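# Move the white-capped square bottle from fridge to workbench

## Task

Remove the square bottle with the white cap from the refrigerator (its left door is already latched open) and set it upright on the workbench. Nothing else in the refrigerator may be moved, and the robot must neither fall over nor be left leaning, or the task fails.

## Robot and tools

ROBOT. A LinearBot: a wheeled base that can drive forward, sideways and turn, with a column about 1.7 m tall. On it a carriage rides up and down (lift_m) and carries two identical six-joint arms, left and right, each ending in a two-finger gripper. Arm bases sit about 0.57 m + lift_m above the floor, and the carriage hangs about 0.15 m below them. A hand reaches about 0.78 m from its shoulder but only about 0.38 m below its arm base. A hand is about 0.16 m long, 0.1 m wide (0.14 m open), and its wrist camera sticks out 0.11 m to one side. Parked arm: joints 1 to 6 = 0, 0.05, 0.05, 1.45, 0, 0. Cameras: carriage_camera (fixed, facing forward, tilted about 20 degrees down), left_wrist_camera and right_wrist_camera (looking past the fingertips).

FRAMES. Base frame: metres, origin on the floor under the base centre, x forward, y left, z up. left_hand and right_hand readings are in it: the point between the finger pads, plus quat_wxyz (hand z along the fingers, fingers open along hand y; a hand pointing straight up with joints 1, 5, 6 at 0 reads 1,0,0,0). The odometry frame is the base frame at the scene start; base_odometry counts wheel turns only (slip counts as travel; heading in rad, left positive, -3.142 to 3.142) and drifts a degree or two after turns or long strafes.

TOOL move. One action per call, with optional "cameras" (list of carriage_camera, left_wrist_camera, right_wrist_camera or all; omitted or null = all, [] = none).
- "base": exactly one key, a relative offset from where the base last reported itself: translate_m (metres, forward positive, -2 to 2), strafe_m (metres, left positive, -2 to 2) or rotate_rad (radians, counter-clockwise/left positive, -6.3 to 6.3).
- "joints": one dictionary covering both arms and the lift, keyed by name, each an absolute target (not an offset): lift_m 0 to 1 m; for left_ and right_ prefixes: joint1_rad -2.617 to 3.054 (yaw about vertical, 0 forward, positive left); joint2_rad 0 to 3.141 (shoulder: 0 upper arm back and level, 1.57 upright, 3.14 forward and level); joint3_rad 0 to 3.141 (elbow, 0 folded, 3.14 straight); joint4_rad -1.57 to 1.57 (wrist pitch, positive lifts fingertips); joint5_rad -1.57 to 1.57 (wrist yaw, positive turns fingertips right, opposite to joint 1); joint6_rad -2.094 to 2.094 (roll about the finger axis, positive clockwise seen from the forearm); gripper_m 0 to 0.093 m (pad gap). Omitted joints keep their old target.
- "speeds": caps for this action only: translate_m and strafe_m 0.02 to 0.5 m/s, rotate_rad 0.05 to 1.57 rad/s, lift_m 0.08 to 0.25 m/s (top value is the default).
- "min_time_s": 0.1 to 8 s, a floor on each arm and gripper motion's duration; gives straighter, gentler paths.
All motions start at once; an action lasts at most 15 s, base drives stop after 14 s (time_out). Unknown keys make the call invalid; out-of-range values are refused, and a refusal or a stop cancels the later move, wait and finished_scene calls in the same reply.

RESULTS. State includes joint_positions, left_hand/right_hand, base_odometry, base_status and joint_status, motor_effort (percent of max, bracket = peak in last action), joint torques, on_its_own (what the robot did unasked; "held at" = current target), and a "pictures" line listing image order. "move: done" means all motions finished; otherwise the worst status. Tolerances for done: lift 0.004, joint1 0.02, joint2 0.105, joint3 0.06, joint4 0.04, joint5 0.025, joint6 0.02, gripper 0.004. "off_target": resting away from target, maybe still pushing. "contact_stop"/"time_out": target dropped, holds in place. "joint command not followed"/"not_followed": arm targets withheld because an arm would come within millimetres of itself or the other arm; recover by sending one arm its current readings with joint 1 turned away, then the other in a later call. A base "done" only means the wheels turned; it may have slipped or bent an arm. A falling lift_m effort while lowering means a hand or load is resting on something. Gripping a hard object reads up to 0.005 m narrower than it; shut on nothing reads 0.000 to 0.002; release by commanding well above the reading. MOTOR HOT appears at 75 °C; at 100 °C an OVER-TEMPERATURE FAULT drops that arm for 30 to 60 s and its keys show "limit_stop_at_motor_heat" (resend targets afterwards).

wait: seconds 0 to 10, plus optional cameras; commands nothing and returns the state. zoom_image: camera name and region [x0, y0, x1, y1] in pixels of that camera's latest image (672x504, origin top-left, at most 504x504). read_manual: licence texts only. finished_scene: scene = current scene number; ends it irreversibly, the goal must then hold without the robot.

CAUTIONS. The scene keeps running while you think, holding the last command. Hand readings can be off, usually too high, more at long reach; a level hand sags 7 to 25 cm with 1 kg, and a fully stretched arm may not lift 1 kg. Arm moves of 0.1 m or more without min_time_s can stray a few cm. Arms have no contact stop: a blocked arm keeps pressing and snaps to target once free. Extended arms heat up, so park them when idle, especially when loaded or after MOTOR HOT. Never let the arms strike or squeeze each other. Avoid tipping: keep the carriage low and arms in while driving, avoid sudden stops and pushing or pulling furniture, and do not reverse under a table edge. If a drive is stopped by contact, back off about 0.2 m the way you came (or turn back); raising the lift frees a carriage resting on something. Do not drop the bottle, release it while moving, slam it or knock other fridge contents. Only the images reveal a lean.

Each tool is called after ">>>" as a command line: name --argument value for each argument, lists and objects as JSON in quotes; but a table of rows of numbers goes row by row, as --pt "numbers of a row", without its own name.

## Session

>>> move

Scene clock: 0.00 s.
Joint torques (N m): no reading
base_odometry: x=+0.000 y=+0.000 heading=+0.000
base_status: not commanded
joint_positions: lift_m=+0.300 left_joint1_rad=-0.007 left_joint2_rad=+0.050 left_joint3_rad=+0.032 left_joint4_rad=+1.420 left_joint5_rad=+0.044 left_joint6_rad=+0.030 left_gripper_m=+0.09396 right_joint1_rad=+0.008 right_joint2_rad=+0.053 right_joint3_rad=+0.060 right_joint4_rad=+1.485 right_joint5_rad=+0.002 right_joint6_rad=-0.014 right_gripper_m=+0.09396
joint_status: not commanded
motor_effort: lift_m=+24 drive_wheels=-1
left_hand: x=+0.2762 y=+0.2938 z=+1.2770 quat_wxyz=(+0.996, +0.024, +0.083, +0.010) (m; base frame)
right_hand: x=+0.2532 y=-0.3019 z=+1.2865 quat_wxyz=(+0.999, +0.001, +0.040, -0.003) (m; base frame)
pictures: carriage_camera, left_wrist_camera, right_wrist_camera
camera_calibration:
carriage_camera: T_world_to_cam=[[0.0454457, -0.998547, 0.0289474, -0.039313], [-0.353787, -0.0431872, -0.934329, 1.22887], [0.934221, 0.03222, -0.355235, 0.336645], [0, 0, 0, 1]] pos_world=[0.122044, 0.00296896, 1.2689]
left_wrist_camera: T_world_to_cam=[[-0.015181, -0.999148, -0.0383812, 0.34547], [0.682506, 0.0176978, -0.730666, 0.738714], [0.730722, -0.0372876, 0.681656, -0.938003], [0, 0, 0, 1]] pos_world=[0.186488, 0.297126, 1.19241]
right_wrist_camera: T_world_to_cam=[[0.0306207, -0.998955, 0.0339222, -0.351459], [0.748529, 0.000427049, -0.663102, 0.666306], [0.662394, 0.0456964, 0.74776, -0.992872], [0, 0, 0, 1]] pos_world=[0.169685, -0.306006, 1.19618]

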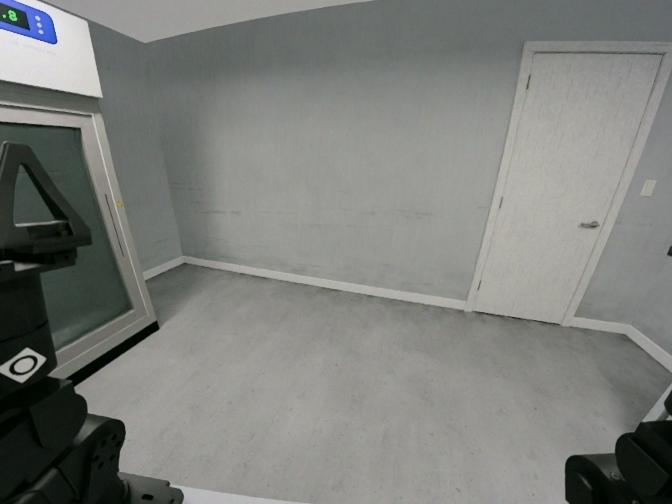

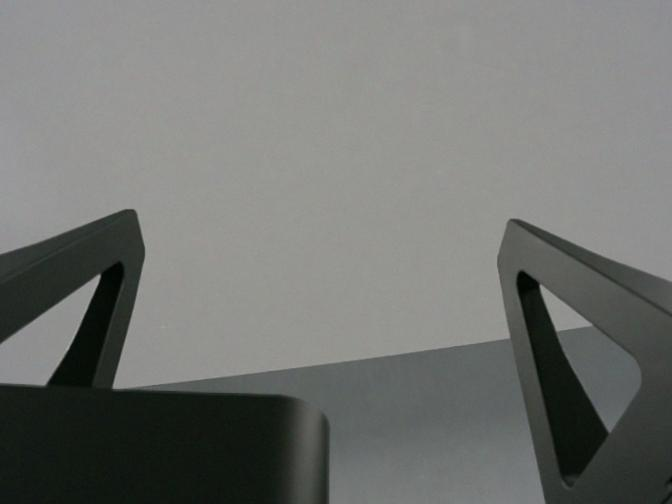

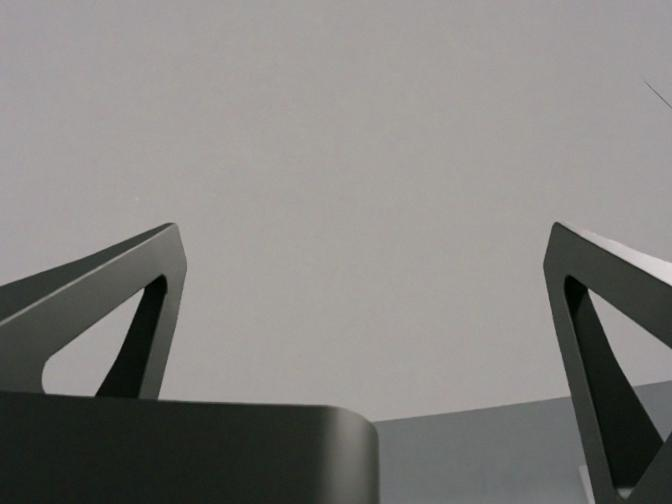

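>>> move --base '{"rotate_rad": 1.0}' --cameras '["carriage_camera"]'

>>> zoom_image --camera "carriage_camera" --region '[200, 60, 452, 249]'

Scene clock: 7.83 s.
Joint torques (N m): left_arm=[0.35 3.75 5 0.02 -0.06 0] | right_arm=[0.05 3.36 6.04 -0.3 -0.02 -0.16]
move: done
base_odometry: x=+0.000 y=+0.000 heading=+1.000
base_status: done
joint_positions: lift_m=+0.300 left_joint1_rad=-0.007 left_joint2_rad=+0.050 left_joint3_rad=+0.032 left_joint4_rad=+1.420 left_joint5_rad=+0.044 left_joint6_rad=+0.030 left_gripper_m=+0.09396 right_joint1_rad=+0.008 right_joint2_rad=+0.053 right_joint3_rad=+0.060 right_joint4_rad=+1.484 right_joint5_rad=+0.002 right_joint6_rad=-0.014 right_gripper_m=+0.09396
joint_status: not commanded
motor_effort: lift_m=+24(24) drive_wheels=+4(13)
left_hand: x=+0.2763 y=+0.2938 z=+1.2769 quat_wxyz=(+0.996, +0.024, +0.084, +0.010) (m; base frame)
right_hand: x=+0.2534 y=-0.3019 z=+1.2865 quat_wxyz=(+0.999, +0.001, +0.040, -0.003) (m; base frame)
pictures: carriage_camera
camera_calibration:
carriage_camera: T_world_to_cam=[[0.0454457, -0.998547, 0.0289474, -0.039313], [-0.353787, -0.0431872, -0.934329, 1.22887], [0.934221, 0.03222, -0.355235, 0.336645], [0, 0, 0, 1]] pos_world=[0.122044, 0.00296896, 1.2689]

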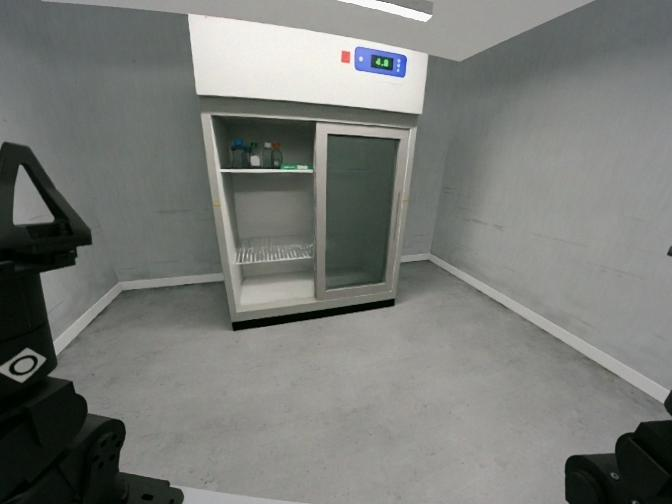

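Scaled by 2.000 from the camera's 672x504 image, which has a finer 960x720 frame.

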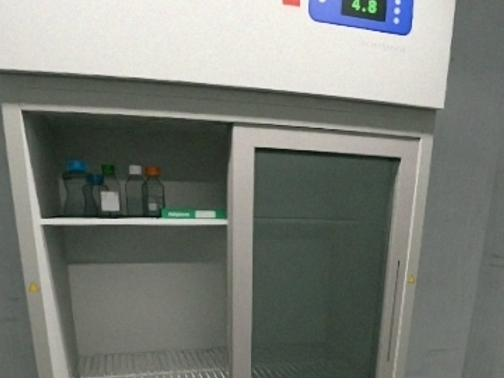

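>>> move --base '{"rotate_rad": 0.339}' --joints '{"lift_m": 0.619}' --cameras '[]'

>>> move --base '{"translate_m": 0.75}' --cameras '[]'

>>> move --base '{"strafe_m": -0.38}' --joints '{"left_joint1_rad": 0, "left_joint2_rad": 1.723, "left_joint3_rad": 0.79, "left_joint4_rad": 0.933, "left_joint5_rad": 0, "left_joint6_rad": 0, "left_gripper_m": 0.085}' --speeds '{"strafe_m": 0.2}' --min_time_s 2 --cameras '["carriage_camera", "left_wrist_camera"]'

Scene clock: 48.23 s.
Joint torques (N m): left_arm=[0.32 3.74 5 0.02 -0.06 0] | right_arm=[0.05 3.34 6.05 -0.31 -0.02 -0.16]
move: done
base_odometry: x=+0.000 y=+0.000 heading=+1.338
base_status: done
joint_positions: lift_m=+0.619 left_joint1_rad=-0.007 left_joint2_rad=+0.050 left_joint3_rad=+0.032 left_joint4_rad=+1.420 left_joint5_rad=+0.044 left_joint6_rad=+0.030 left_gripper_m=+0.09396 right_joint1_rad=+0.008 right_joint2_rad=+0.053 right_joint3_rad=+0.060 right_joint4_rad=+1.485 right_joint5_rad=+0.002 right_joint6_rad=-0.014 right_gripper_m=+0.09396
joint_status: all done
motor_effort: lift_m=+25(32) drive_wheels=+4(12)
left_hand: x=+0.2763 y=+0.2938 z=+1.5958 quat_wxyz=(+0.996, +0.024, +0.084, +0.010) (m; base frame)
right_hand: x=+0.2532 y=-0.3019 z=+1.6054 quat_wxyz=(+0.999, +0.001, +0.040, -0.003) (m; base frame)
pictures: none
No camera images: "cameras" was empty.

Scene clock: 52.07 s.
Joint torques (N m): left_arm=[0.34 3.73 5.07 0.06 -0.06 0] | right_arm=[0.05 3.28 6.05 -0.26 -0.02 -0.16]
move: done
base_odometry: x=+0.172 y=+0.730 heading=+1.339
base_status: done
joint_positions: lift_m=+0.619 left_joint1_rad=-0.007 left_joint2_rad=+0.050 left_joint3_rad=+0.032 left_joint4_rad=+1.418 left_joint5_rad=+0.044 left_joint6_rad=+0.030 left_gripper_m=+0.09396 right_joint1_rad=+0.008 right_joint2_rad=+0.053 right_joint3_rad=+0.060 right_joint4_rad=+1.482 right_joint5_rad=+0.002 right_joint6_rad=-0.014 right_gripper_m=+0.09396
joint_status: not commanded
motor_effort: lift_m=+25(25) drive_wheels=-3(18)
left_hand: x=+0.2768 y=+0.2938 z=+1.5957 quat_wxyz=(+0.996, +0.024, +0.085, +0.010) (m; base frame)
right_hand: x=+0.2538 y=-0.3019 z=+1.6053 quat_wxyz=(+0.999, +0.001, +0.041, -0.003) (m; base frame)
pictures: none
No camera images: "cameras" was empty.

Scene clock: 55.30 s.
Joint torques (N m): left_arm=[0.9 -7.72 7.45 2.19 -0.13 -0.11] | right_arm=[0.09 3.34 6.05 -0.28 -0.05 -0.16]
move: done
base_odometry: x=+0.542 y=+0.643 heading=+1.339
base_status: done
joint_positions: lift_m=+0.619 left_joint1_rad=-0.006 left_joint2_rad=+1.716 left_joint3_rad=+0.763 left_joint4_rad=+0.941 left_joint5_rad=+0.009 left_joint6_rad=+0.012 left_gripper_m=+0.08514 right_joint1_rad=+0.008 right_joint2_rad=+0.053 right_joint3_rad=+0.060 right_joint4_rad=+1.482 right_joint5_rad=+0.002 right_joint6_rad=-0.014 right_gripper_m=+0.09396
joint_status: all done
motor_effort: lift_m=+25(25) drive_wheels=+0(12)
left_hand: x=+0.7277 y=+0.2971 z=+1.3781 quat_wxyz=(+0.703, +0.009, +0.711, -0.001) (m; base frame)
right_hand: x=+0.2538 y=-0.3019 z=+1.6053 quat_wxyz=(+0.999, +0.001, +0.041, -0.003) (m; base frame)
pictures: carriage_camera, left_wrist_camera
camera_calibration:
carriage_camera: T_world_to_cam=[[0.0454457, -0.998547, 0.0289474, -0.0485431], [-0.353787, -0.0431872, -0.934329, 1.52679], [0.934221, 0.03222, -0.355235, 0.449914], [0, 0, 0, 1]] pos_world=[0.122044, 0.00296896, 1.58775]
left_wrist_camera: T_world_to_cam=[[-0.00957567, -0.999743, 0.0205716, 0.274333], [-0.616466, -0.0102959, -0.787314, 1.53601], [0.787323, -0.0202207, -0.616209, 0.405566], [0, 0, 0, 1]] pos_world=[0.630211, 0.298277, 1.45359]

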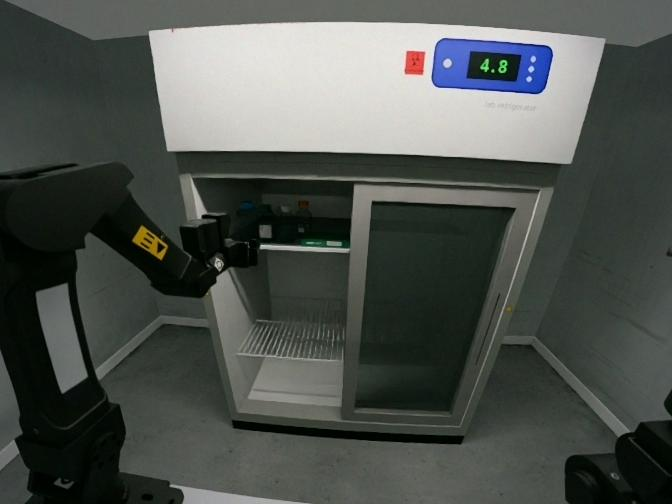

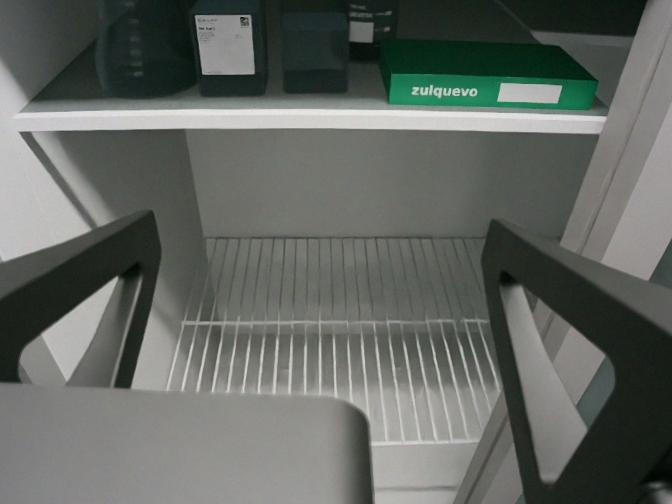

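>>> move --base '{"strafe_m": 0.012}' --joints '{"lift_m": 0.615}' --speeds '{"strafe_m": 0.05}' --cameras '[]'

>>> move --base '{"translate_m": 0.37}' --speeds '{"translate_m": 0.25}' --cameras '["left_wrist_camera"]'

Scene clock: 80.03 s.
Joint torques (N m): left_arm=[0.38 -7.94 7.21 2.24 -0.1 -0.11] | right_arm=[0.13 3.34 6.02 -0.29 -0.02 -0.16]
move: done
base_odometry: x=+0.530 y=+0.646 heading=+1.339
base_status: done
joint_positions: lift_m=+0.615 left_joint1_rad=-0.001 left_joint2_rad=+1.718 left_joint3_rad=+0.766 left_joint4_rad=+0.937 left_joint5_rad=+0.006 left_joint6_rad=+0.011 left_gripper_m=+0.08514 right_joint1_rad=+0.008 right_joint2_rad=+0.053 right_joint3_rad=+0.060 right_joint4_rad=+1.483 right_joint5_rad=+0.002 right_joint6_rad=-0.014 right_gripper_m=+0.09396
joint_status: all done
motor_effort: lift_m=+21(22) drive_wheels=+1(10)
left_hand: x=+0.7284 y=+0.3003 z=+1.3740 quat_wxyz=(+0.702, +0.006, +0.712, +0.001) (m; base frame)
right_hand: x=+0.2536 y=-0.3019 z=+1.6019 quat_wxyz=(+0.999, +0.001, +0.040, -0.003) (m; base frame)
pictures: none
No camera images: "cameras" was empty.

Scene clock: 82.80 s.
Joint torques (N m): left_arm=[0.38 -7.95 7.17 2.23 -0.11 -0.11] | right_arm=[0.1 3.41 6.04 -0.28 -0.02 -0.16]
move: done
base_odometry: x=+0.615 y=+1.006 heading=+1.339
base_status: done
joint_positions: lift_m=+0.615 left_joint1_rad=-0.001 left_joint2_rad=+1.718 left_joint3_rad=+0.766 left_joint4_rad=+0.937 left_joint5_rad=+0.006 left_joint6_rad=+0.011 left_gripper_m=+0.08514 right_joint1_rad=+0.008 right_joint2_rad=+0.053 right_joint3_rad=+0.060 right_joint4_rad=+1.483 right_joint5_rad=+0.002 right_joint6_rad=-0.014 right_gripper_m=+0.09396
joint_status: not commanded
motor_effort: lift_m=+21(21) drive_wheels=-4(12)
left_hand: x=+0.7284 y=+0.3003 z=+1.3740 quat_wxyz=(+0.702, +0.006, +0.712, +0.001) (m; base frame)
right_hand: x=+0.2537 y=-0.3019 z=+1.6019 quat_wxyz=(+0.999, +0.001, +0.041, -0.003) (m; base frame)
pictures: left_wrist_camera
camera_calibration:
left_wrist_camera: T_world_to_cam=[[-0.0014982, -0.99978, 0.0209281, 0.271285], [-0.618766, -0.0155137, -0.785422, 1.53391], [0.785574, -0.0141263, -0.618606, 0.40531], [0, 0, 0, 1]] pos_world=[0.631134, 0.300747, 1.44981]

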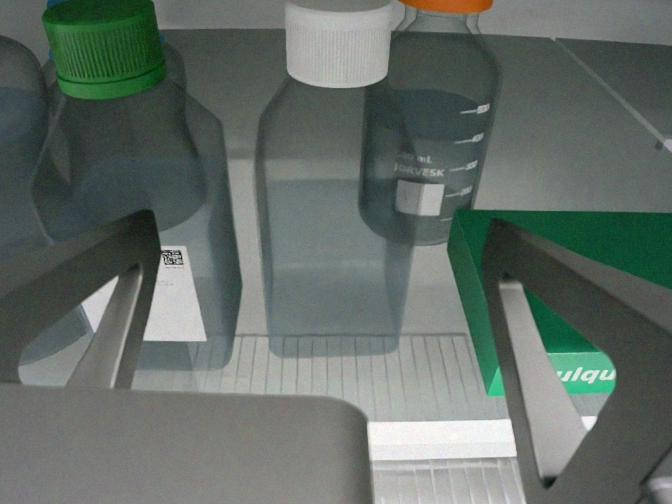

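>>> move --base '{"strafe_m": -0.005}' --speeds '{"strafe_m": 0.05}' --cameras '[]'

>>> move --base '{"translate_m": 0.095}' --speeds '{"translate_m": 0.12}' --cameras '["left_wrist_camera"]'

Scene clock: 97.27 s.
Joint torques (N m): left_arm=[0.5 -7.9 7.19 2.24 -0.11 -0.11] | right_arm=[0.01 3.34 6.05 -0.29 -0.02 -0.16]
move: done
base_odometry: x=+0.620 y=+1.005 heading=+1.339
base_status: done
joint_positions: lift_m=+0.615 left_joint1_rad=-0.002 left_joint2_rad=+1.718 left_joint3_rad=+0.766 left_joint4_rad=+0.937 left_joint5_rad=+0.006 left_joint6_rad=+0.011 left_gripper_m=+0.08514 right_joint1_rad=+0.008 right_joint2_rad=+0.053 right_joint3_rad=+0.060 right_joint4_rad=+1.483 right_joint5_rad=+0.002 right_joint6_rad=-0.014 right_gripper_m=+0.09396
joint_status: not commanded
motor_effort: lift_m=+21(21) drive_wheels=+3(5)
left_hand: x=+0.7284 y=+0.2996 z=+1.3740 quat_wxyz=(+0.702, +0.007, +0.712, +0.001) (m; base frame)
right_hand: x=+0.2537 y=-0.3019 z=+1.6019 quat_wxyz=(+0.999, +0.001, +0.041, -0.003) (m; base frame)
pictures: none
No camera images: "cameras" was empty.

Scene clock: 98.93 s.
Joint torques (N m): left_arm=[0.5 -7.76 7.19 2.23 -0.1 -0.11] | right_arm=[0.05 3.33 6.06 -0.3 -0.02 -0.16]
move: done
base_odometry: x=+0.642 y=+1.097 heading=+1.339
base_status: done
joint_positions: lift_m=+0.615 left_joint1_rad=-0.002 left_joint2_rad=+1.718 left_joint3_rad=+0.766 left_joint4_rad=+0.937 left_joint5_rad=+0.006 left_joint6_rad=+0.011 left_gripper_m=+0.08514 right_joint1_rad=+0.008 right_joint2_rad=+0.053 right_joint3_rad=+0.060 right_joint4_rad=+1.484 right_joint5_rad=+0.002 right_joint6_rad=-0.014 right_gripper_m=+0.09396
joint_status: not commanded
motor_effort: lift_m=+21(21) drive_wheels=-1(11)
left_hand: x=+0.7284 y=+0.2996 z=+1.3740 quat_wxyz=(+0.702, +0.007, +0.712, +0.001) (m; base frame)
right_hand: x=+0.2535 y=-0.3019 z=+1.6019 quat_wxyz=(+0.999, +0.001, +0.040, -0.003) (m; base frame)
pictures: left_wrist_camera
camera_calibration:
left_wrist_camera: T_world_to_cam=[[-0.00264242, -0.999778, 0.0209223, 0.271435], [-0.618783, -0.0148011, -0.785423, 1.53369], [0.785558, -0.0150218, -0.618606, 0.405582], [0, 0, 0, 1]] pos_world=[0.631132, 0.300168, 1.44981]

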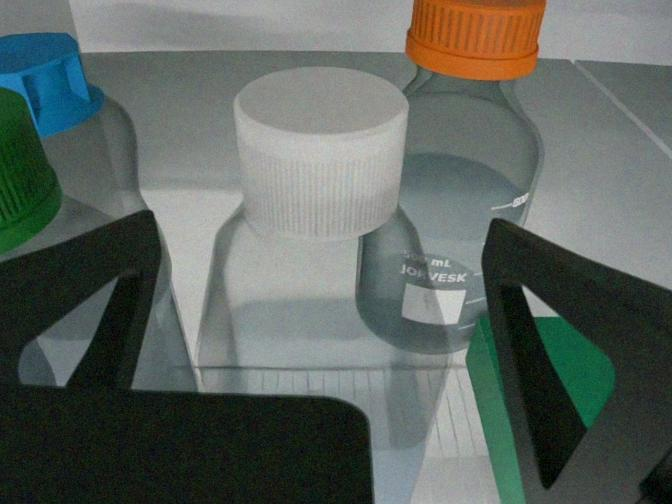

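>>> move --base '{"translate_m": 0.041}' --speeds '{"translate_m": 0.08}' --cameras '[]'

>>> move --joints '{"left_gripper_m": 0.03}' --min_time_s 2 --cameras '["left_wrist_camera"]'

Scene clock: 112.10 s.
Joint torques (N m): left_arm=[0.39 -7.9 7.04 2.23 -0.1 -0.11] | right_arm=[0.05 3.33 6.05 -0.3 -0.02 -0.16]
move: done
base_odometry: x=+0.652 y=+1.137 heading=+1.338
base_status: done
joint_positions: lift_m=+0.615 left_joint1_rad=-0.002 left_joint2_rad=+1.718 left_joint3_rad=+0.767 left_joint4_rad=+0.939 left_joint5_rad=+0.006 left_joint6_rad=+0.011 left_gripper_m=+0.08512 right_joint1_rad=+0.008 right_joint2_rad=+0.053 right_joint3_rad=+0.060 right_joint4_rad=+1.483 right_joint5_rad=+0.002 right_joint6_rad=-0.014 right_gripper_m=+0.09396
joint_status: not commanded
motor_effort: lift_m=+21(21) drive_wheels=-3(12)
left_hand: x=+0.7285 y=+0.2996 z=+1.3749 quat_wxyz=(+0.703, +0.007, +0.711, +0.001) (m; base frame)
right_hand: x=+0.2536 y=-0.3019 z=+1.6019 quat_wxyz=(+0.999, +0.001, +0.040, -0.003) (m; base frame)
pictures: none
No camera images: "cameras" was empty.

Scene clock: 114.53 s.
Joint torques (N m): left_arm=[0.53 -7.88 6.89 1.87 -0.08 0.06] | right_arm=[0.05 3.34 6.05 -0.29 -0.02 -0.16]
move: off_target
base_odometry: x=+0.652 y=+1.137 heading=+1.338
base_status: not commanded
joint_positions: lift_m=+0.615 left_joint1_rad=-0.002 left_joint2_rad=+1.718 left_joint3_rad=+0.770 left_joint4_rad=+0.968 left_joint5_rad=+0.003 left_joint6_rad=-0.006 left_gripper_m=+0.04404 right_joint1_rad=+0.008 right_joint2_rad=+0.053 right_joint3_rad=+0.060 right_joint4_rad=+1.483 right_joint5_rad=+0.002 right_joint6_rad=-0.014 right_gripper_m=+0.09396
joint_status: left_gripper_m off_target (ended at +0.04406, target +0.03000)
motor_effort: lift_m=+21(21) drive_wheels=-1(5)
left_hand: x=+0.7290 y=+0.3001 z=+1.3835 quat_wxyz=(+0.714, +0.000, +0.700, -0.004) (m; base frame)
right_hand: x=+0.2536 y=-0.3019 z=+1.6019 quat_wxyz=(+0.999, +0.001, +0.040, -0.003) (m; base frame)
pictures: left_wrist_camera
camera_calibration:
left_wrist_camera: T_world_to_cam=[[-0.00106344, -0.999273, 0.0381043, 0.246621], [-0.590577, -0.0301219, -0.806419, 1.55468], [0.80698, -0.0233611, -0.590116, 0.358424], [0, 0, 0, 1]] pos_world=[0.629179, 0.301645, 1.45584]

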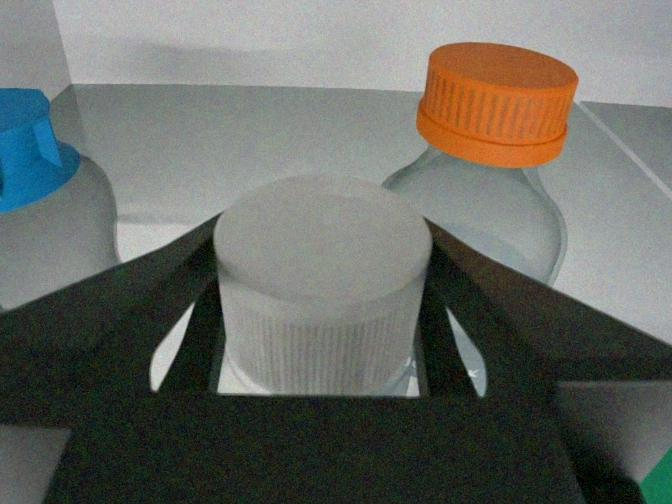

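>>> move --joints '{"lift_m": 0.68}' --speeds '{"lift_m": 0.08}' --cameras '["left_wrist_camera"]'

>>> move --base '{"translate_m": -0.12}' --joints '{"lift_m": 0.69}' --speeds '{"translate_m": 0.08, "lift_m": 0.08}' --cameras '["left_wrist_camera"]'

Scene clock: 126.03 s.
Joint torques (N m): left_arm=[0.51 -9.77 6.84 3.25 -0.06 0.07] | right_arm=[0.02 3.33 6.09 -0.29 -0.02 -0.16]
move: done
base_odometry: x=+0.652 y=+1.137 heading=+1.338
base_status: not commanded
joint_positions: lift_m=+0.680 left_joint1_rad=-0.002 left_joint2_rad=+1.738 left_joint3_rad=+0.770 left_joint4_rad=+0.851 left_joint5_rad=+0.003 left_joint6_rad=-0.006 left_gripper_m=+0.04168 right_joint1_rad=+0.008 right_joint2_rad=+0.053 right_joint3_rad=+0.060 right_joint4_rad=+1.483 right_joint5_rad=+0.002 right_joint6_rad=-0.014 right_gripper_m=+0.09396
joint_status: all done
motor_effort: lift_m=+26(31) drive_wheels=+3(5)
left_hand: x=+0.7293 y=+0.3001 z=+1.4095 quat_wxyz=(+0.665, -0.001, +0.747, -0.004) (m; base frame)
right_hand: x=+0.2536 y=-0.3019 z=+1.6663 quat_wxyz=(+0.999, +0.001, +0.040, -0.003) (m; base frame)
pictures: left_wrist_camera
camera_calibration:
left_wrist_camera: T_world_to_cam=[[0.00456511, -0.99927, 0.0379193, 0.241849], [-0.695405, -0.0304219, -0.717974, 1.52772], [0.718604, -0.0230916, -0.695036, 0.58581], [0, 0, 0, 1]] pos_world=[0.640313, 0.301676, 1.49485]

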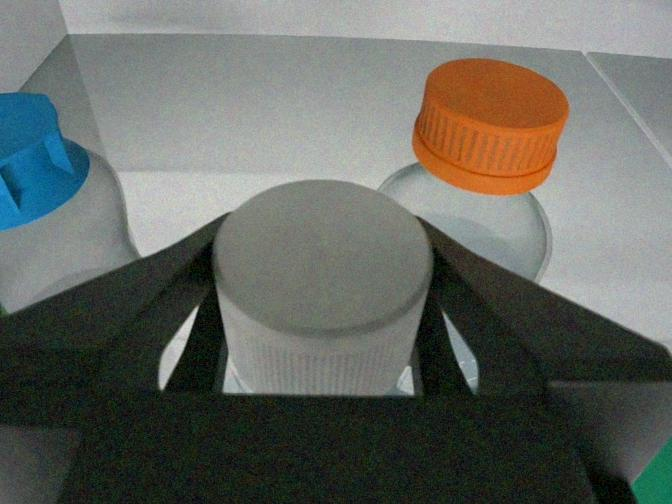

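Scene clock: 128.13 s.
Joint torques (N m): left_arm=[0.51 -11.41 6.94 3.44 -0.07 0.06] | right_arm=[0.03 3.32 6.05 -0.28 -0.02 -0.16]
move: done
base_odometry: x=+0.624 y=+1.020 heading=+1.338
base_status: done
joint_positions: lift_m=+0.690 left_joint1_rad=-0.002 left_joint2_rad=+1.757 left_joint3_rad=+0.768 left_joint4_rad=+0.835 left_joint5_rad=+0.003 left_joint6_rad=-0.006 left_gripper_m=+0.04150 right_joint1_rad=+0.008 right_joint2_rad=+0.053 right_joint3_rad=+0.060 right_joint4_rad=+1.483 right_joint5_rad=+0.002 right_joint6_rad=-0.014 right_gripper_m=+0.09396
joint_status: all done
motor_effort: lift_m=+27(31) drive_wheels=-1(12)
left_hand: x=+0.7295 y=+0.3003 z=+1.4053 quat_wxyz=(+0.651, -0.001, +0.759, -0.004) (m; base frame)
right_hand: x=+0.2536 y=-0.3019 z=+1.6761 quat_wxyz=(+0.999, +0.001, +0.040, -0.003) (m; base frame)
pictures: left_wrist_camera
camera_calibration:
left_wrist_camera: T_world_to_cam=[[0.00635882, -0.999271, 0.0376387, 0.241284], [-0.721742, -0.0306383, -0.691484, 1.50682], [0.692133, -0.0227684, -0.721411, 0.639059], [0, 0, 0, 1]] pos_world=[0.643686, 0.301825, 1.49388]

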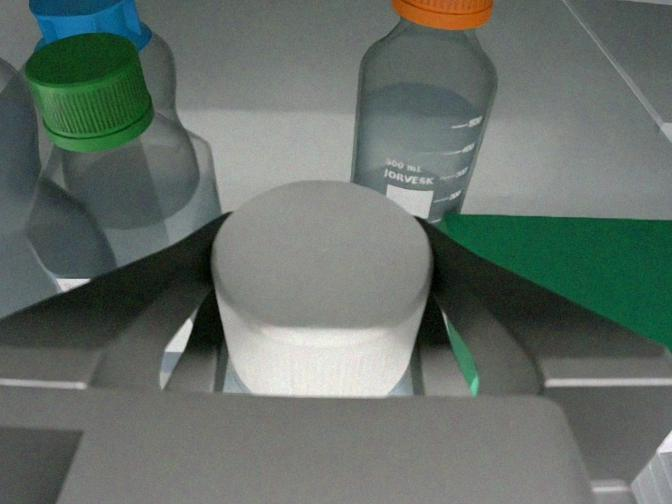

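>>> move --base '{"translate_m": -0.34}' --speeds '{"translate_m": 0.2}' --cameras '["carriage_camera"]'

Scene clock: 158.27 s.
Joint torques (N m): left_arm=[0.51 -11.56 6.9 3.41 -0.07 0.07] | right_arm=[0.03 3.38 6.08 -0.28 -0.02 -0.16]
move: done
base_odometry: x=+0.546 y=+0.690 heading=+1.338
base_status: done
joint_positions: lift_m=+0.690 left_joint1_rad=-0.002 left_joint2_rad=+1.757 left_joint3_rad=+0.768 left_joint4_rad=+0.837 left_joint5_rad=+0.003 left_joint6_rad=-0.006 left_gripper_m=+0.04150 right_joint1_rad=+0.008 right_joint2_rad=+0.053 right_joint3_rad=+0.060 right_joint4_rad=+1.484 right_joint5_rad=+0.002 right_joint6_rad=-0.014 right_gripper_m=+0.09396
joint_status: not commanded
motor_effort: lift_m=+27(27) drive_wheels=+1(12)
left_hand: x=+0.7295 y=+0.3003 z=+1.4058 quat_wxyz=(+0.651, -0.001, +0.759, -0.004) (m; base frame)
right_hand: x=+0.2535 y=-0.3019 z=+1.6761 quat_wxyz=(+0.999, +0.001, +0.040, -0.003) (m; base frame)
pictures: carriage_camera
camera_calibration:
carriage_camera: T_world_to_cam=[[0.0454457, -0.998547, 0.0289474, -0.0505916], [-0.353787, -0.0431872, -0.934329, 1.59291], [0.934221, 0.03222, -0.355235, 0.475053], [0, 0, 0, 1]] pos_world=[0.122044, 0.00296896, 1.65852]

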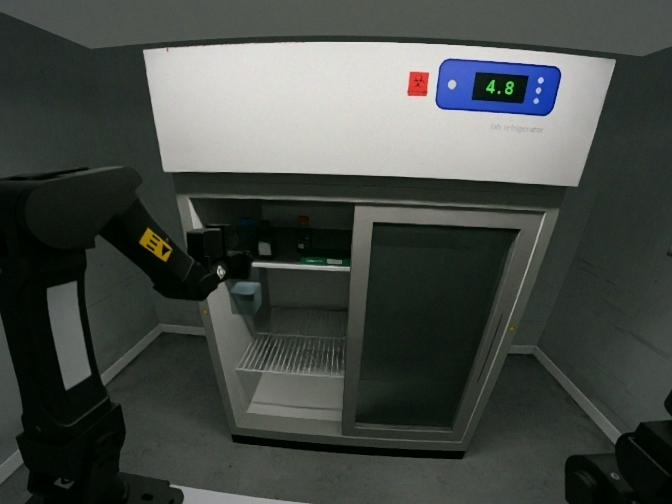

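>>> move --base '{"rotate_rad": 3.13}' --joints '{"lift_m": 0.42}' --speeds '{"rotate_rad": 0.7, "lift_m": 0.15}' --cameras '["carriage_camera"]'

Scene clock: 177.70 s.
Joint torques (N m): left_arm=[0.05 -11.51 6.9 3.4 -0.03 0.07] | right_arm=[0.05 3.34 6.05 -0.3 0 -0.16]
move: done
base_odometry: x=+0.546 y=+0.690 heading=-1.815
base_status: done
joint_positions: lift_m=+0.420 left_joint1_rad=+0.003 left_joint2_rad=+1.757 left_joint3_rad=+0.768 left_joint4_rad=+0.837 left_joint5_rad=-0.001 left_joint6_rad=-0.006 left_gripper_m=+0.04150 right_joint1_rad=+0.008 right_joint2_rad=+0.053 right_joint3_rad=+0.060 right_joint4_rad=+1.484 right_joint5_rad=+0.002 right_joint6_rad=-0.014 right_gripper_m=+0.09398
joint_status: all done
motor_effort: lift_m=+22(24) drive_wheels=+5(13)
left_hand: x=+0.7295 y=+0.3034 z=+1.1365 quat_wxyz=(+0.651, -0.004, +0.759, -0.001) (m; base frame)
right_hand: x=+0.2534 y=-0.3019 z=+1.4068 quat_wxyz=(+0.999, +0.001, +0.040, -0.003) (m; base frame)
pictures: carriage_camera
camera_calibration:
carriage_camera: T_world_to_cam=[[0.0454457, -0.998547, 0.0289474, -0.0427948], [-0.353787, -0.0431872, -0.934329, 1.34125], [0.934221, 0.03222, -0.355235, 0.379372], [0, 0, 0, 1]] pos_world=[0.122044, 0.00296896, 1.38918]

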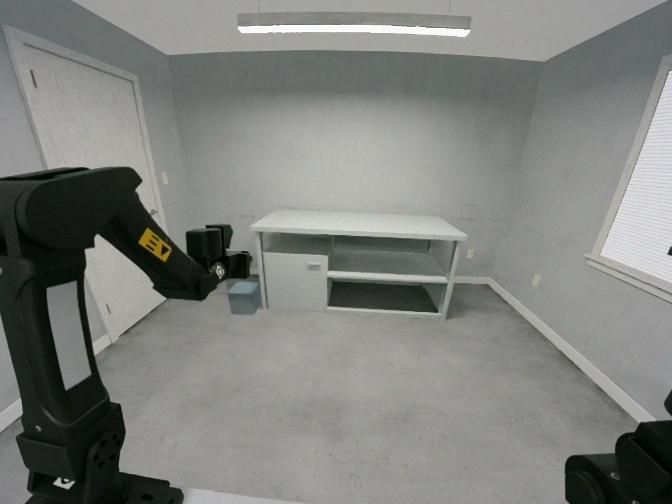

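>>> move --base '{"translate_m": 1.27}' --speeds '{"translate_m": 0.35}' --cameras '["carriage_camera"]'

Scene clock: 205.37 s.
Joint torques (N m): left_arm=[0.03 -11.67 6.94 3.4 -0.03 0.07] | right_arm=[0.05 3.33 6.06 -0.31 -0.02 -0.16]
move: done
base_odometry: x=+0.240 y=-0.543 heading=-1.814
base_status: done
joint_positions: lift_m=+0.420 left_joint1_rad=+0.003 left_joint2_rad=+1.757 left_joint3_rad=+0.768 left_joint4_rad=+0.837 left_joint5_rad=-0.001 left_joint6_rad=-0.006 left_gripper_m=+0.04150 right_joint1_rad=+0.008 right_joint2_rad=+0.053 right_joint3_rad=+0.060 right_joint4_rad=+1.484 right_joint5_rad=+0.002 right_joint6_rad=-0.014 right_gripper_m=+0.09398
joint_status: not commanded
motor_effort: lift_m=+22(22) drive_wheels=-7(20)
left_hand: x=+0.7295 y=+0.3034 z=+1.1365 quat_wxyz=(+0.651, -0.004, +0.759, -0.001) (m; base frame)
right_hand: x=+0.2533 y=-0.3019 z=+1.4068 quat_wxyz=(+0.999, +0.001, +0.040, -0.003) (m; base frame)
pictures: carriage_camera
camera_calibration:
carriage_camera: T_world_to_cam=[[0.0454457, -0.998547, 0.0289474, -0.0427948], [-0.353787, -0.0431872, -0.934329, 1.34125], [0.934221, 0.03222, -0.355235, 0.379372], [0, 0, 0, 1]] pos_world=[0.122044, 0.00296896, 1.38918]

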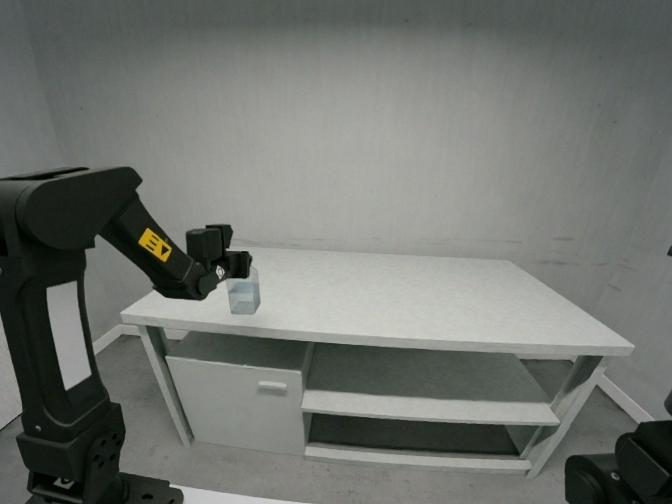

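>>> move --base '{"translate_m": 0.22}' --joints '{"lift_m": 0.365}' --speeds '{"translate_m": 0.15, "lift_m": 0.1}' --cameras '["carriage_camera"]'

>>> move --joints '{"lift_m": 0.335}' --speeds '{"lift_m": 0.08}' --cameras '["carriage_camera", "left_wrist_camera"]'

Scene clock: 221.80 s.
Joint torques (N m): left_arm=[0.06 -11.58 6.94 3.4 -0.03 0.06] | right_arm=[0.05 3.34 6.05 -0.31 -0.02 -0.15]
move: done
base_odometry: x=+0.187 y=-0.757 heading=-1.814
base_status: done
joint_positions: lift_m=+0.365 left_joint1_rad=+0.003 left_joint2_rad=+1.757 left_joint3_rad=+0.768 left_joint4_rad=+0.838 left_joint5_rad=-0.001 left_joint6_rad=-0.006 left_gripper_m=+0.04150 right_joint1_rad=+0.008 right_joint2_rad=+0.053 right_joint3_rad=+0.060 right_joint4_rad=+1.485 right_joint5_rad=+0.002 right_joint6_rad=-0.014 right_gripper_m=+0.09398
joint_status: all done
motor_effort: lift_m=+22(22) drive_wheels=-7(16)
left_hand: x=+0.7296 y=+0.3034 z=+1.0816 quat_wxyz=(+0.652, -0.004, +0.759, -0.001) (m; base frame)
right_hand: x=+0.2531 y=-0.3019 z=+1.3518 quat_wxyz=(+0.999, +0.001, +0.039, -0.003) (m; base frame)
pictures: carriage_camera
camera_calibration:
carriage_camera: T_world_to_cam=[[0.0454457, -0.998547, 0.0289474, -0.0412029], [-0.353787, -0.0431872, -0.934329, 1.28987], [0.934221, 0.03222, -0.355235, 0.359836], [0, 0, 0, 1]] pos_world=[0.122044, 0.00296896, 1.33418]

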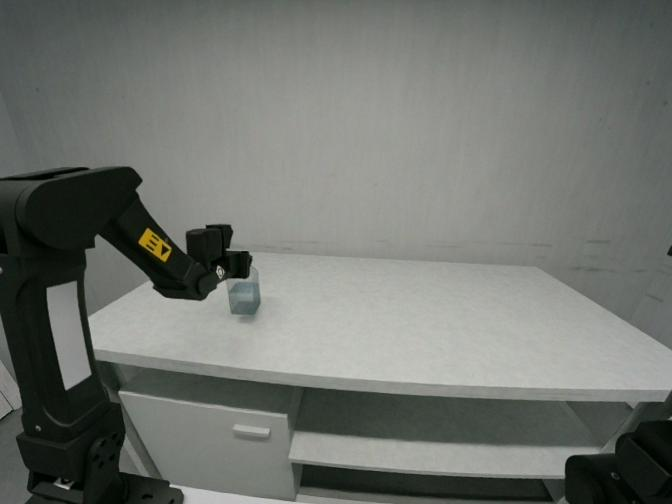

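Scene clock: 222.53 s.
Joint torques (N m): left_arm=[0.06 -11.51 6.95 3.41 -0.03 0.07] | right_arm=[0.03 3.37 5.98 -0.31 -0.02 -0.15]
move: done
base_odometry: x=+0.187 y=-0.757 heading=-1.814
base_status: not commanded
joint_positions: lift_m=+0.335 left_joint1_rad=+0.003 left_joint2_rad=+1.757 left_joint3_rad=+0.768 left_joint4_rad=+0.838 left_joint5_rad=-0.001 left_joint6_rad=-0.006 left_gripper_m=+0.04150 right_joint1_rad=+0.008 right_joint2_rad=+0.053 right_joint3_rad=+0.060 right_joint4_rad=+1.485 right_joint5_rad=+0.002 right_joint6_rad=-0.014 right_gripper_m=+0.09398
joint_status: all done
motor_effort: lift_m=+22(23) drive_wheels=-8(8)
left_hand: x=+0.7296 y=+0.3034 z=+1.0516 quat_wxyz=(+0.652, -0.004, +0.759, -0.001) (m; base frame)
right_hand: x=+0.2532 y=-0.3019 z=+1.3218 quat_wxyz=(+0.999, +0.001, +0.040, -0.003) (m; base frame)
pictures: carriage_camera, left_wrist_camera
camera_calibration:
carriage_camera: T_world_to_cam=[[0.0454457, -0.998547, 0.0289474, -0.0403341], [-0.353787, -0.0431872, -0.934329, 1.26183], [0.934221, 0.03222, -0.355235, 0.349175], [0, 0, 0, 1]] pos_world=[0.122044, 0.00296896, 1.30417]
left_wrist_camera: T_world_to_cam=[[0.0149819, -0.9992, 0.0370849, 0.251983], [-0.7196, -0.0365258, -0.693428, 1.26468], [0.694227, -0.0162974, -0.719571, 0.378471], [0, 0, 0, 1]] pos_world=[0.64354, 0.304143, 1.13995]

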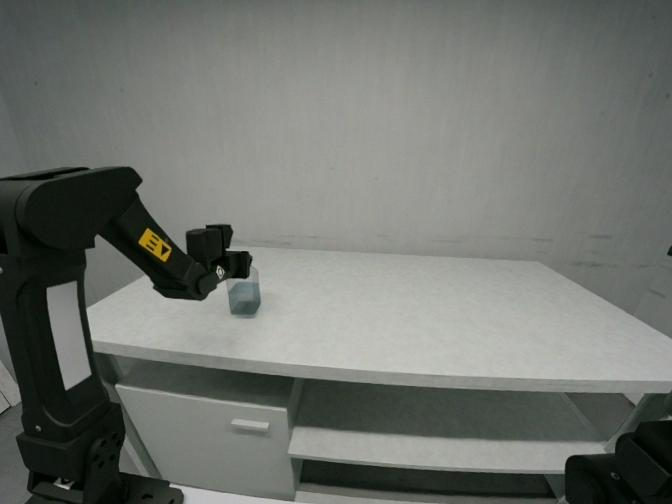

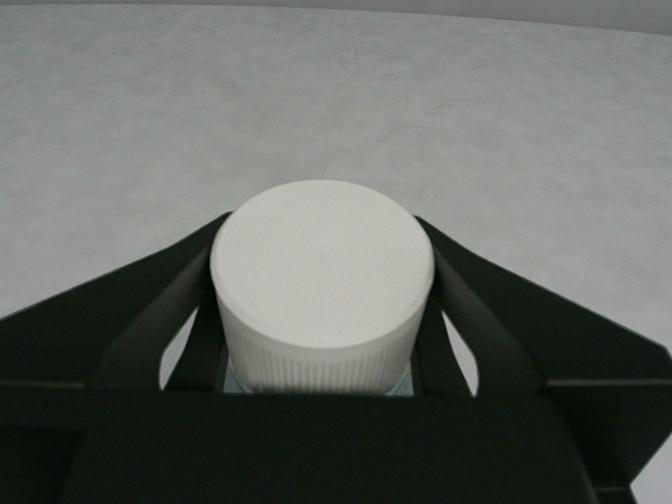

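>>> move --joints '{"lift_m": 0.32}' --speeds '{"lift_m": 0.08}' --cameras '[]'

>>> move --joints '{"lift_m": 0.308}' --speeds '{"lift_m": 0.08}' --cameras '["carriage_camera"]'

Scene clock: 230.10 s.
Joint torques (N m): left_arm=[0.05 -11.52 7.08 3.4 -0.04 0.07] | right_arm=[0.05 3.32 6 -0.3 -0.02 -0.15]
move: done
base_odometry: x=+0.187 y=-0.757 heading=-1.814
base_status: not commanded
joint_positions: lift_m=+0.320 left_joint1_rad=+0.003 left_joint2_rad=+1.757 left_joint3_rad=+0.768 left_joint4_rad=+0.838 left_joint5_rad=-0.001 left_joint6_rad=-0.006 left_gripper_m=+0.04150 right_joint1_rad=+0.008 right_joint2_rad=+0.053 right_joint3_rad=+0.060 right_joint4_rad=+1.485 right_joint5_rad=+0.002 right_joint6_rad=-0.014 right_gripper_m=+0.09398
joint_status: all done
motor_effort: lift_m=+22(23) drive_wheels=+8(9)
left_hand: x=+0.7296 y=+0.3034 z=+1.0366 quat_wxyz=(+0.652, -0.004, +0.759, -0.001) (m; base frame)
right_hand: x=+0.2532 y=-0.3019 z=+1.3068 quat_wxyz=(+0.999, +0.001, +0.040, -0.003) (m; base frame)
pictures: none
No camera images: "cameras" was empty.

Scene clock: 230.63 s.
Joint torques (N m): left_arm=[0.05 -11.51 6.94 3.07 -0.02 0.07] | right_arm=[0.02 3.34 6.05 -0.3 -0.02 -0.16]
move: done
base_odometry: x=+0.187 y=-0.757 heading=-1.814
base_status: not commanded
joint_positions: lift_m=+0.308 left_joint1_rad=+0.003 left_joint2_rad=+1.757 left_joint3_rad=+0.768 left_joint4_rad=+0.866 left_joint5_rad=-0.002 left_joint6_rad=-0.006 left_gripper_m=+0.04150 right_joint1_rad=+0.008 right_joint2_rad=+0.053 right_joint3_rad=+0.060 right_joint4_rad=+1.485 right_joint5_rad=+0.002 right_joint6_rad=-0.014 right_gripper_m=+0.09398
joint_status: all done
motor_effort: lift_m=+22(22) drive_wheels=+5(8)
left_hand: x=+0.7305 y=+0.3036 z=+1.0314 quat_wxyz=(+0.662, -0.004, +0.749, +0.000) (m; base frame)
right_hand: x=+0.2532 y=-0.3019 z=+1.2948 quat_wxyz=(+0.999, +0.001, +0.040, -0.003) (m; base frame)
pictures: carriage_camera
camera_calibration:
carriage_camera: T_world_to_cam=[[0.0454457, -0.998547, 0.0289474, -0.0395535], [-0.353787, -0.0431872, -0.934329, 1.23663], [0.934221, 0.03222, -0.355235, 0.339596], [0, 0, 0, 1]] pos_world=[0.122044, 0.00296896, 1.2772]

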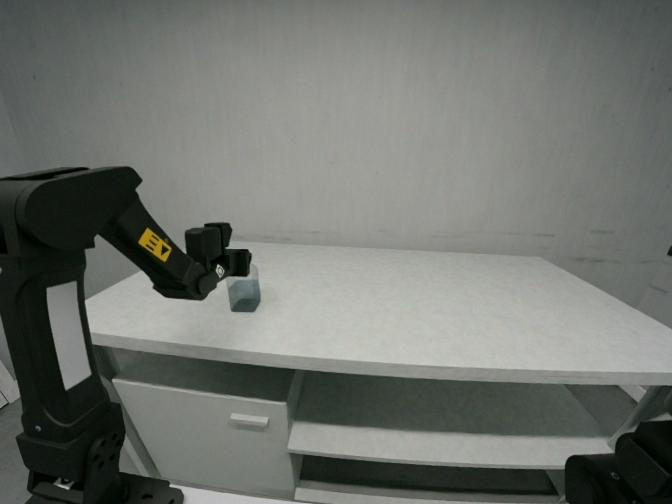

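>>> move --joints '{"lift_m": 0.293}' --speeds '{"lift_m": 0.08}' --cameras '[]'

>>> move --joints '{"lift_m": 0.281}' --speeds '{"lift_m": 0.08}' --cameras '["carriage_camera", "left_wrist_camera"]'

Scene clock: 238.10 s.
Joint torques (N m): left_arm=[0.05 -10.5 6.95 2.62 -0.02 0.07] | right_arm=[0.05 3.36 6.01 -0.31 -0.02 -0.16]
move: done
base_odometry: x=+0.187 y=-0.757 heading=-1.814
base_status: not commanded
joint_positions: lift_m=+0.293 left_joint1_rad=+0.003 left_joint2_rad=+1.746 left_joint3_rad=+0.768 left_joint4_rad=+0.905 left_joint5_rad=-0.002 left_joint6_rad=-0.006 left_gripper_m=+0.04150 right_joint1_rad=+0.008 right_joint2_rad=+0.053 right_joint3_rad=+0.060 right_joint4_rad=+1.485 right_joint5_rad=+0.002 right_joint6_rad=-0.014 right_gripper_m=+0.09398
joint_status: all done
motor_effort: lift_m=+21(22) drive_wheels=+7(10)
left_hand: x=+0.7307 y=+0.3036 z=+1.0315 quat_wxyz=(+0.681, -0.004, +0.732, +0.000) (m; base frame)
right_hand: x=+0.2532 y=-0.3019 z=+1.2799 quat_wxyz=(+0.999, +0.001, +0.040, -0.003) (m; base frame)
pictures: none
No camera images: "cameras" was empty.

Scene clock: 238.63 s.
Joint torques (N m): left_arm=[0.03 -9.46 6.98 2.29 -0.03 0.07] | right_arm=[0.05 3.36 6.05 -0.31 -0.02 -0.15]
move: done
base_odometry: x=+0.187 y=-0.757 heading=-1.814
base_status: not commanded
joint_positions: lift_m=+0.281 left_joint1_rad=+0.003 left_joint2_rad=+1.734 left_joint3_rad=+0.768 left_joint4_rad=+0.932 left_joint5_rad=-0.002 left_joint6_rad=-0.006 left_gripper_m=+0.04150 right_joint1_rad=+0.008 right_joint2_rad=+0.053 right_joint3_rad=+0.060 right_joint4_rad=+1.485 right_joint5_rad=+0.002 right_joint6_rad=-0.014 right_gripper_m=+0.09398
joint_status: all done
motor_effort: lift_m=+21(22) drive_wheels=+5(9)
left_hand: x=+0.7302 y=+0.3036 z=+1.0316 quat_wxyz=(+0.695, -0.004, +0.719, -0.001) (m; base frame)
right_hand: x=+0.2532 y=-0.3019 z=+1.2679 quat_wxyz=(+0.999, +0.001, +0.040, -0.003) (m; base frame)
pictures: carriage_camera, left_wrist_camera
camera_calibration:
carriage_camera: T_world_to_cam=[[0.0454457, -0.998547, 0.0289474, -0.0387739], [-0.353787, -0.0431872, -0.934329, 1.21147], [0.934221, 0.03222, -0.355235, 0.330029], [0, 0, 0, 1]] pos_world=[0.122044, 0.00296896, 1.25027]
left_wrist_camera: T_world_to_cam=[[0.0113438, -0.999206, 0.0381896, 0.254367], [-0.633914, -0.0367228, -0.772532, 1.27034], [0.773321, -0.0154455, -0.633827, 0.217193], [0, 0, 0, 1]] pos_world=[0.634438, 0.30417, 1.10932]

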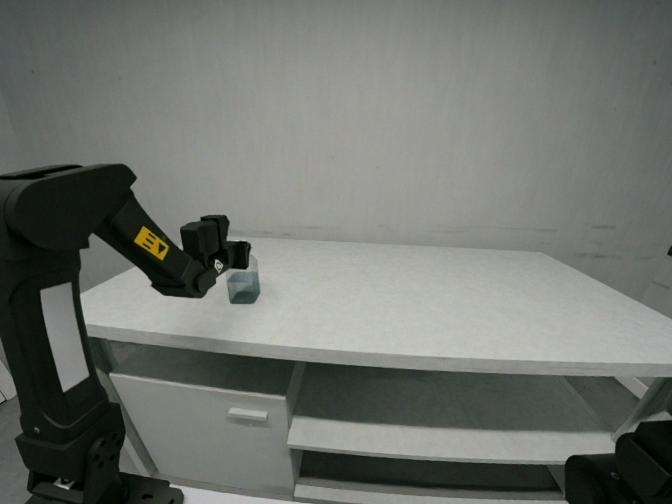

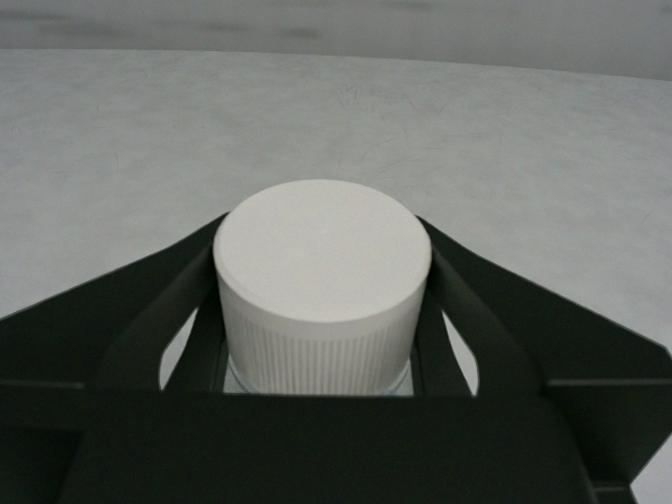

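>>> move --joints '{"left_gripper_m": 0.09}' --min_time_s 1.5 --cameras '["left_wrist_camera"]'

Scene clock: 246.03 s.
Joint torques (N m): left_arm=[0.03 -9.44 6.98 2.29 -0.02 0.07] | right_arm=[0.05 3.34 6.05 -0.31 -0.02 -0.16]
move: done
base_odometry: x=+0.187 y=-0.757 heading=-1.814
base_status: not commanded
joint_positions: lift_m=+0.281 left_joint1_rad=+0.003 left_joint2_rad=+1.734 left_joint3_rad=+0.768 left_joint4_rad=+0.932 left_joint5_rad=-0.002 left_joint6_rad=-0.006 left_gripper_m=+0.08988 right_joint1_rad=+0.008 right_joint2_rad=+0.053 right_joint3_rad=+0.060 right_joint4_rad=+1.485 right_joint5_rad=+0.002 right_joint6_rad=-0.014 right_gripper_m=+0.09398
joint_status: all done
motor_effort: lift_m=+21(21) drive_wheels=+4(9)
left_hand: x=+0.7302 y=+0.3036 z=+1.0318 quat_wxyz=(+0.695, -0.004, +0.719, -0.001) (m; base frame)
right_hand: x=+0.2532 y=-0.3019 z=+1.2679 quat_wxyz=(+0.999, +0.001, +0.040, -0.003) (m; base frame)
pictures: left_wrist_camera
camera_calibration:
left_wrist_camera: T_world_to_cam=[[0.0113146, -0.999206, 0.0381959, 0.254375], [-0.633324, -0.036721, -0.773015, 1.27055], [0.773804, -0.015444, -0.633237, 0.216344], [0, 0, 0, 1]] pos_world=[0.634385, 0.30417, 1.10944]

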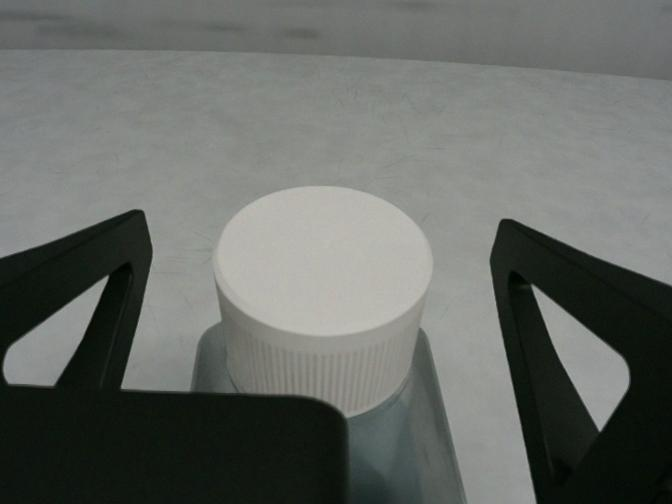

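>>> move --base '{"translate_m": -0.25}' --speeds '{"translate_m": 0.12}' --cameras '["carriage_camera", "left_wrist_camera"]'

Scene clock: 258.30 s.
Joint torques (N m): left_arm=[0.05 -9.46 7.08 2.29 -0.02 0.07] | right_arm=[0.02 3.34 6.05 -0.29 -0.02 -0.16]
move: done
base_odometry: x=+0.247 y=-0.514 heading=-1.813
base_status: done
joint_positions: lift_m=+0.281 left_joint1_rad=+0.003 left_joint2_rad=+1.734 left_joint3_rad=+0.768 left_joint4_rad=+0.932 left_joint5_rad=-0.002 left_joint6_rad=-0.006 left_gripper_m=+0.08989 right_joint1_rad=+0.008 right_joint2_rad=+0.053 right_joint3_rad=+0.060 right_joint4_rad=+1.484 right_joint5_rad=+0.002 right_joint6_rad=-0.014 right_gripper_m=+0.09398
joint_status: not commanded
motor_effort: lift_m=+21(21) drive_wheels=-4(12)
left_hand: x=+0.7302 y=+0.3036 z=+1.0318 quat_wxyz=(+0.695, -0.004, +0.719, -0.001) (m; base frame)
right_hand: x=+0.2535 y=-0.3019 z=+1.2679 quat_wxyz=(+0.999, +0.001, +0.040, -0.003) (m; base frame)
pictures: carriage_camera, left_wrist_camera
camera_calibration:
carriage_camera: T_world_to_cam=[[0.0454457, -0.998547, 0.0289474, -0.0387739], [-0.353787, -0.0431872, -0.934329, 1.21147], [0.934221, 0.03222, -0.355235, 0.330029], [0, 0, 0, 1]] pos_world=[0.122044, 0.00296896, 1.25027]
left_wrist_camera: T_world_to_cam=[[0.0113146, -0.999206, 0.0381959, 0.254375], [-0.633324, -0.036721, -0.773015, 1.27055], [0.773804, -0.015444, -0.633237, 0.216344], [0, 0, 0, 1]] pos_world=[0.634385, 0.30417, 1.10944]

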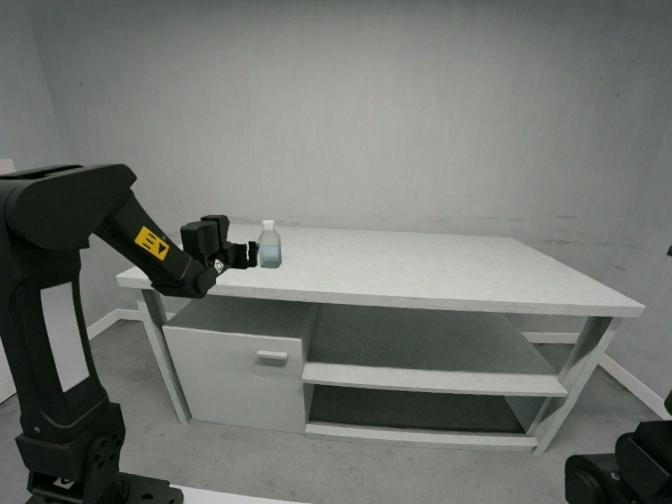

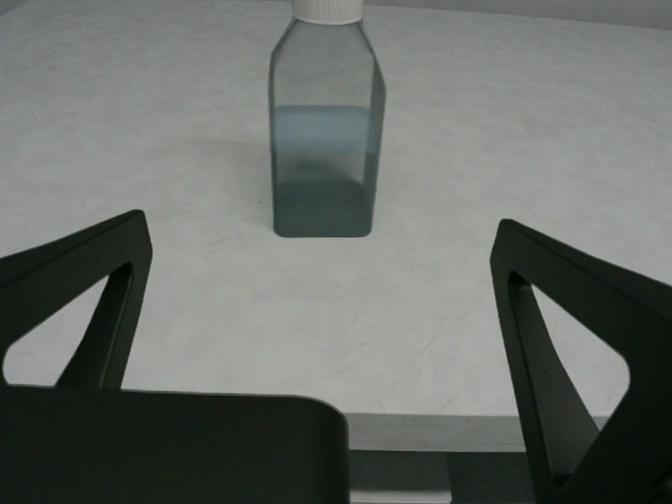

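Bottle stands upright on the bench.

>>> finished_scene --scene 2

The scene is finished: the task was done.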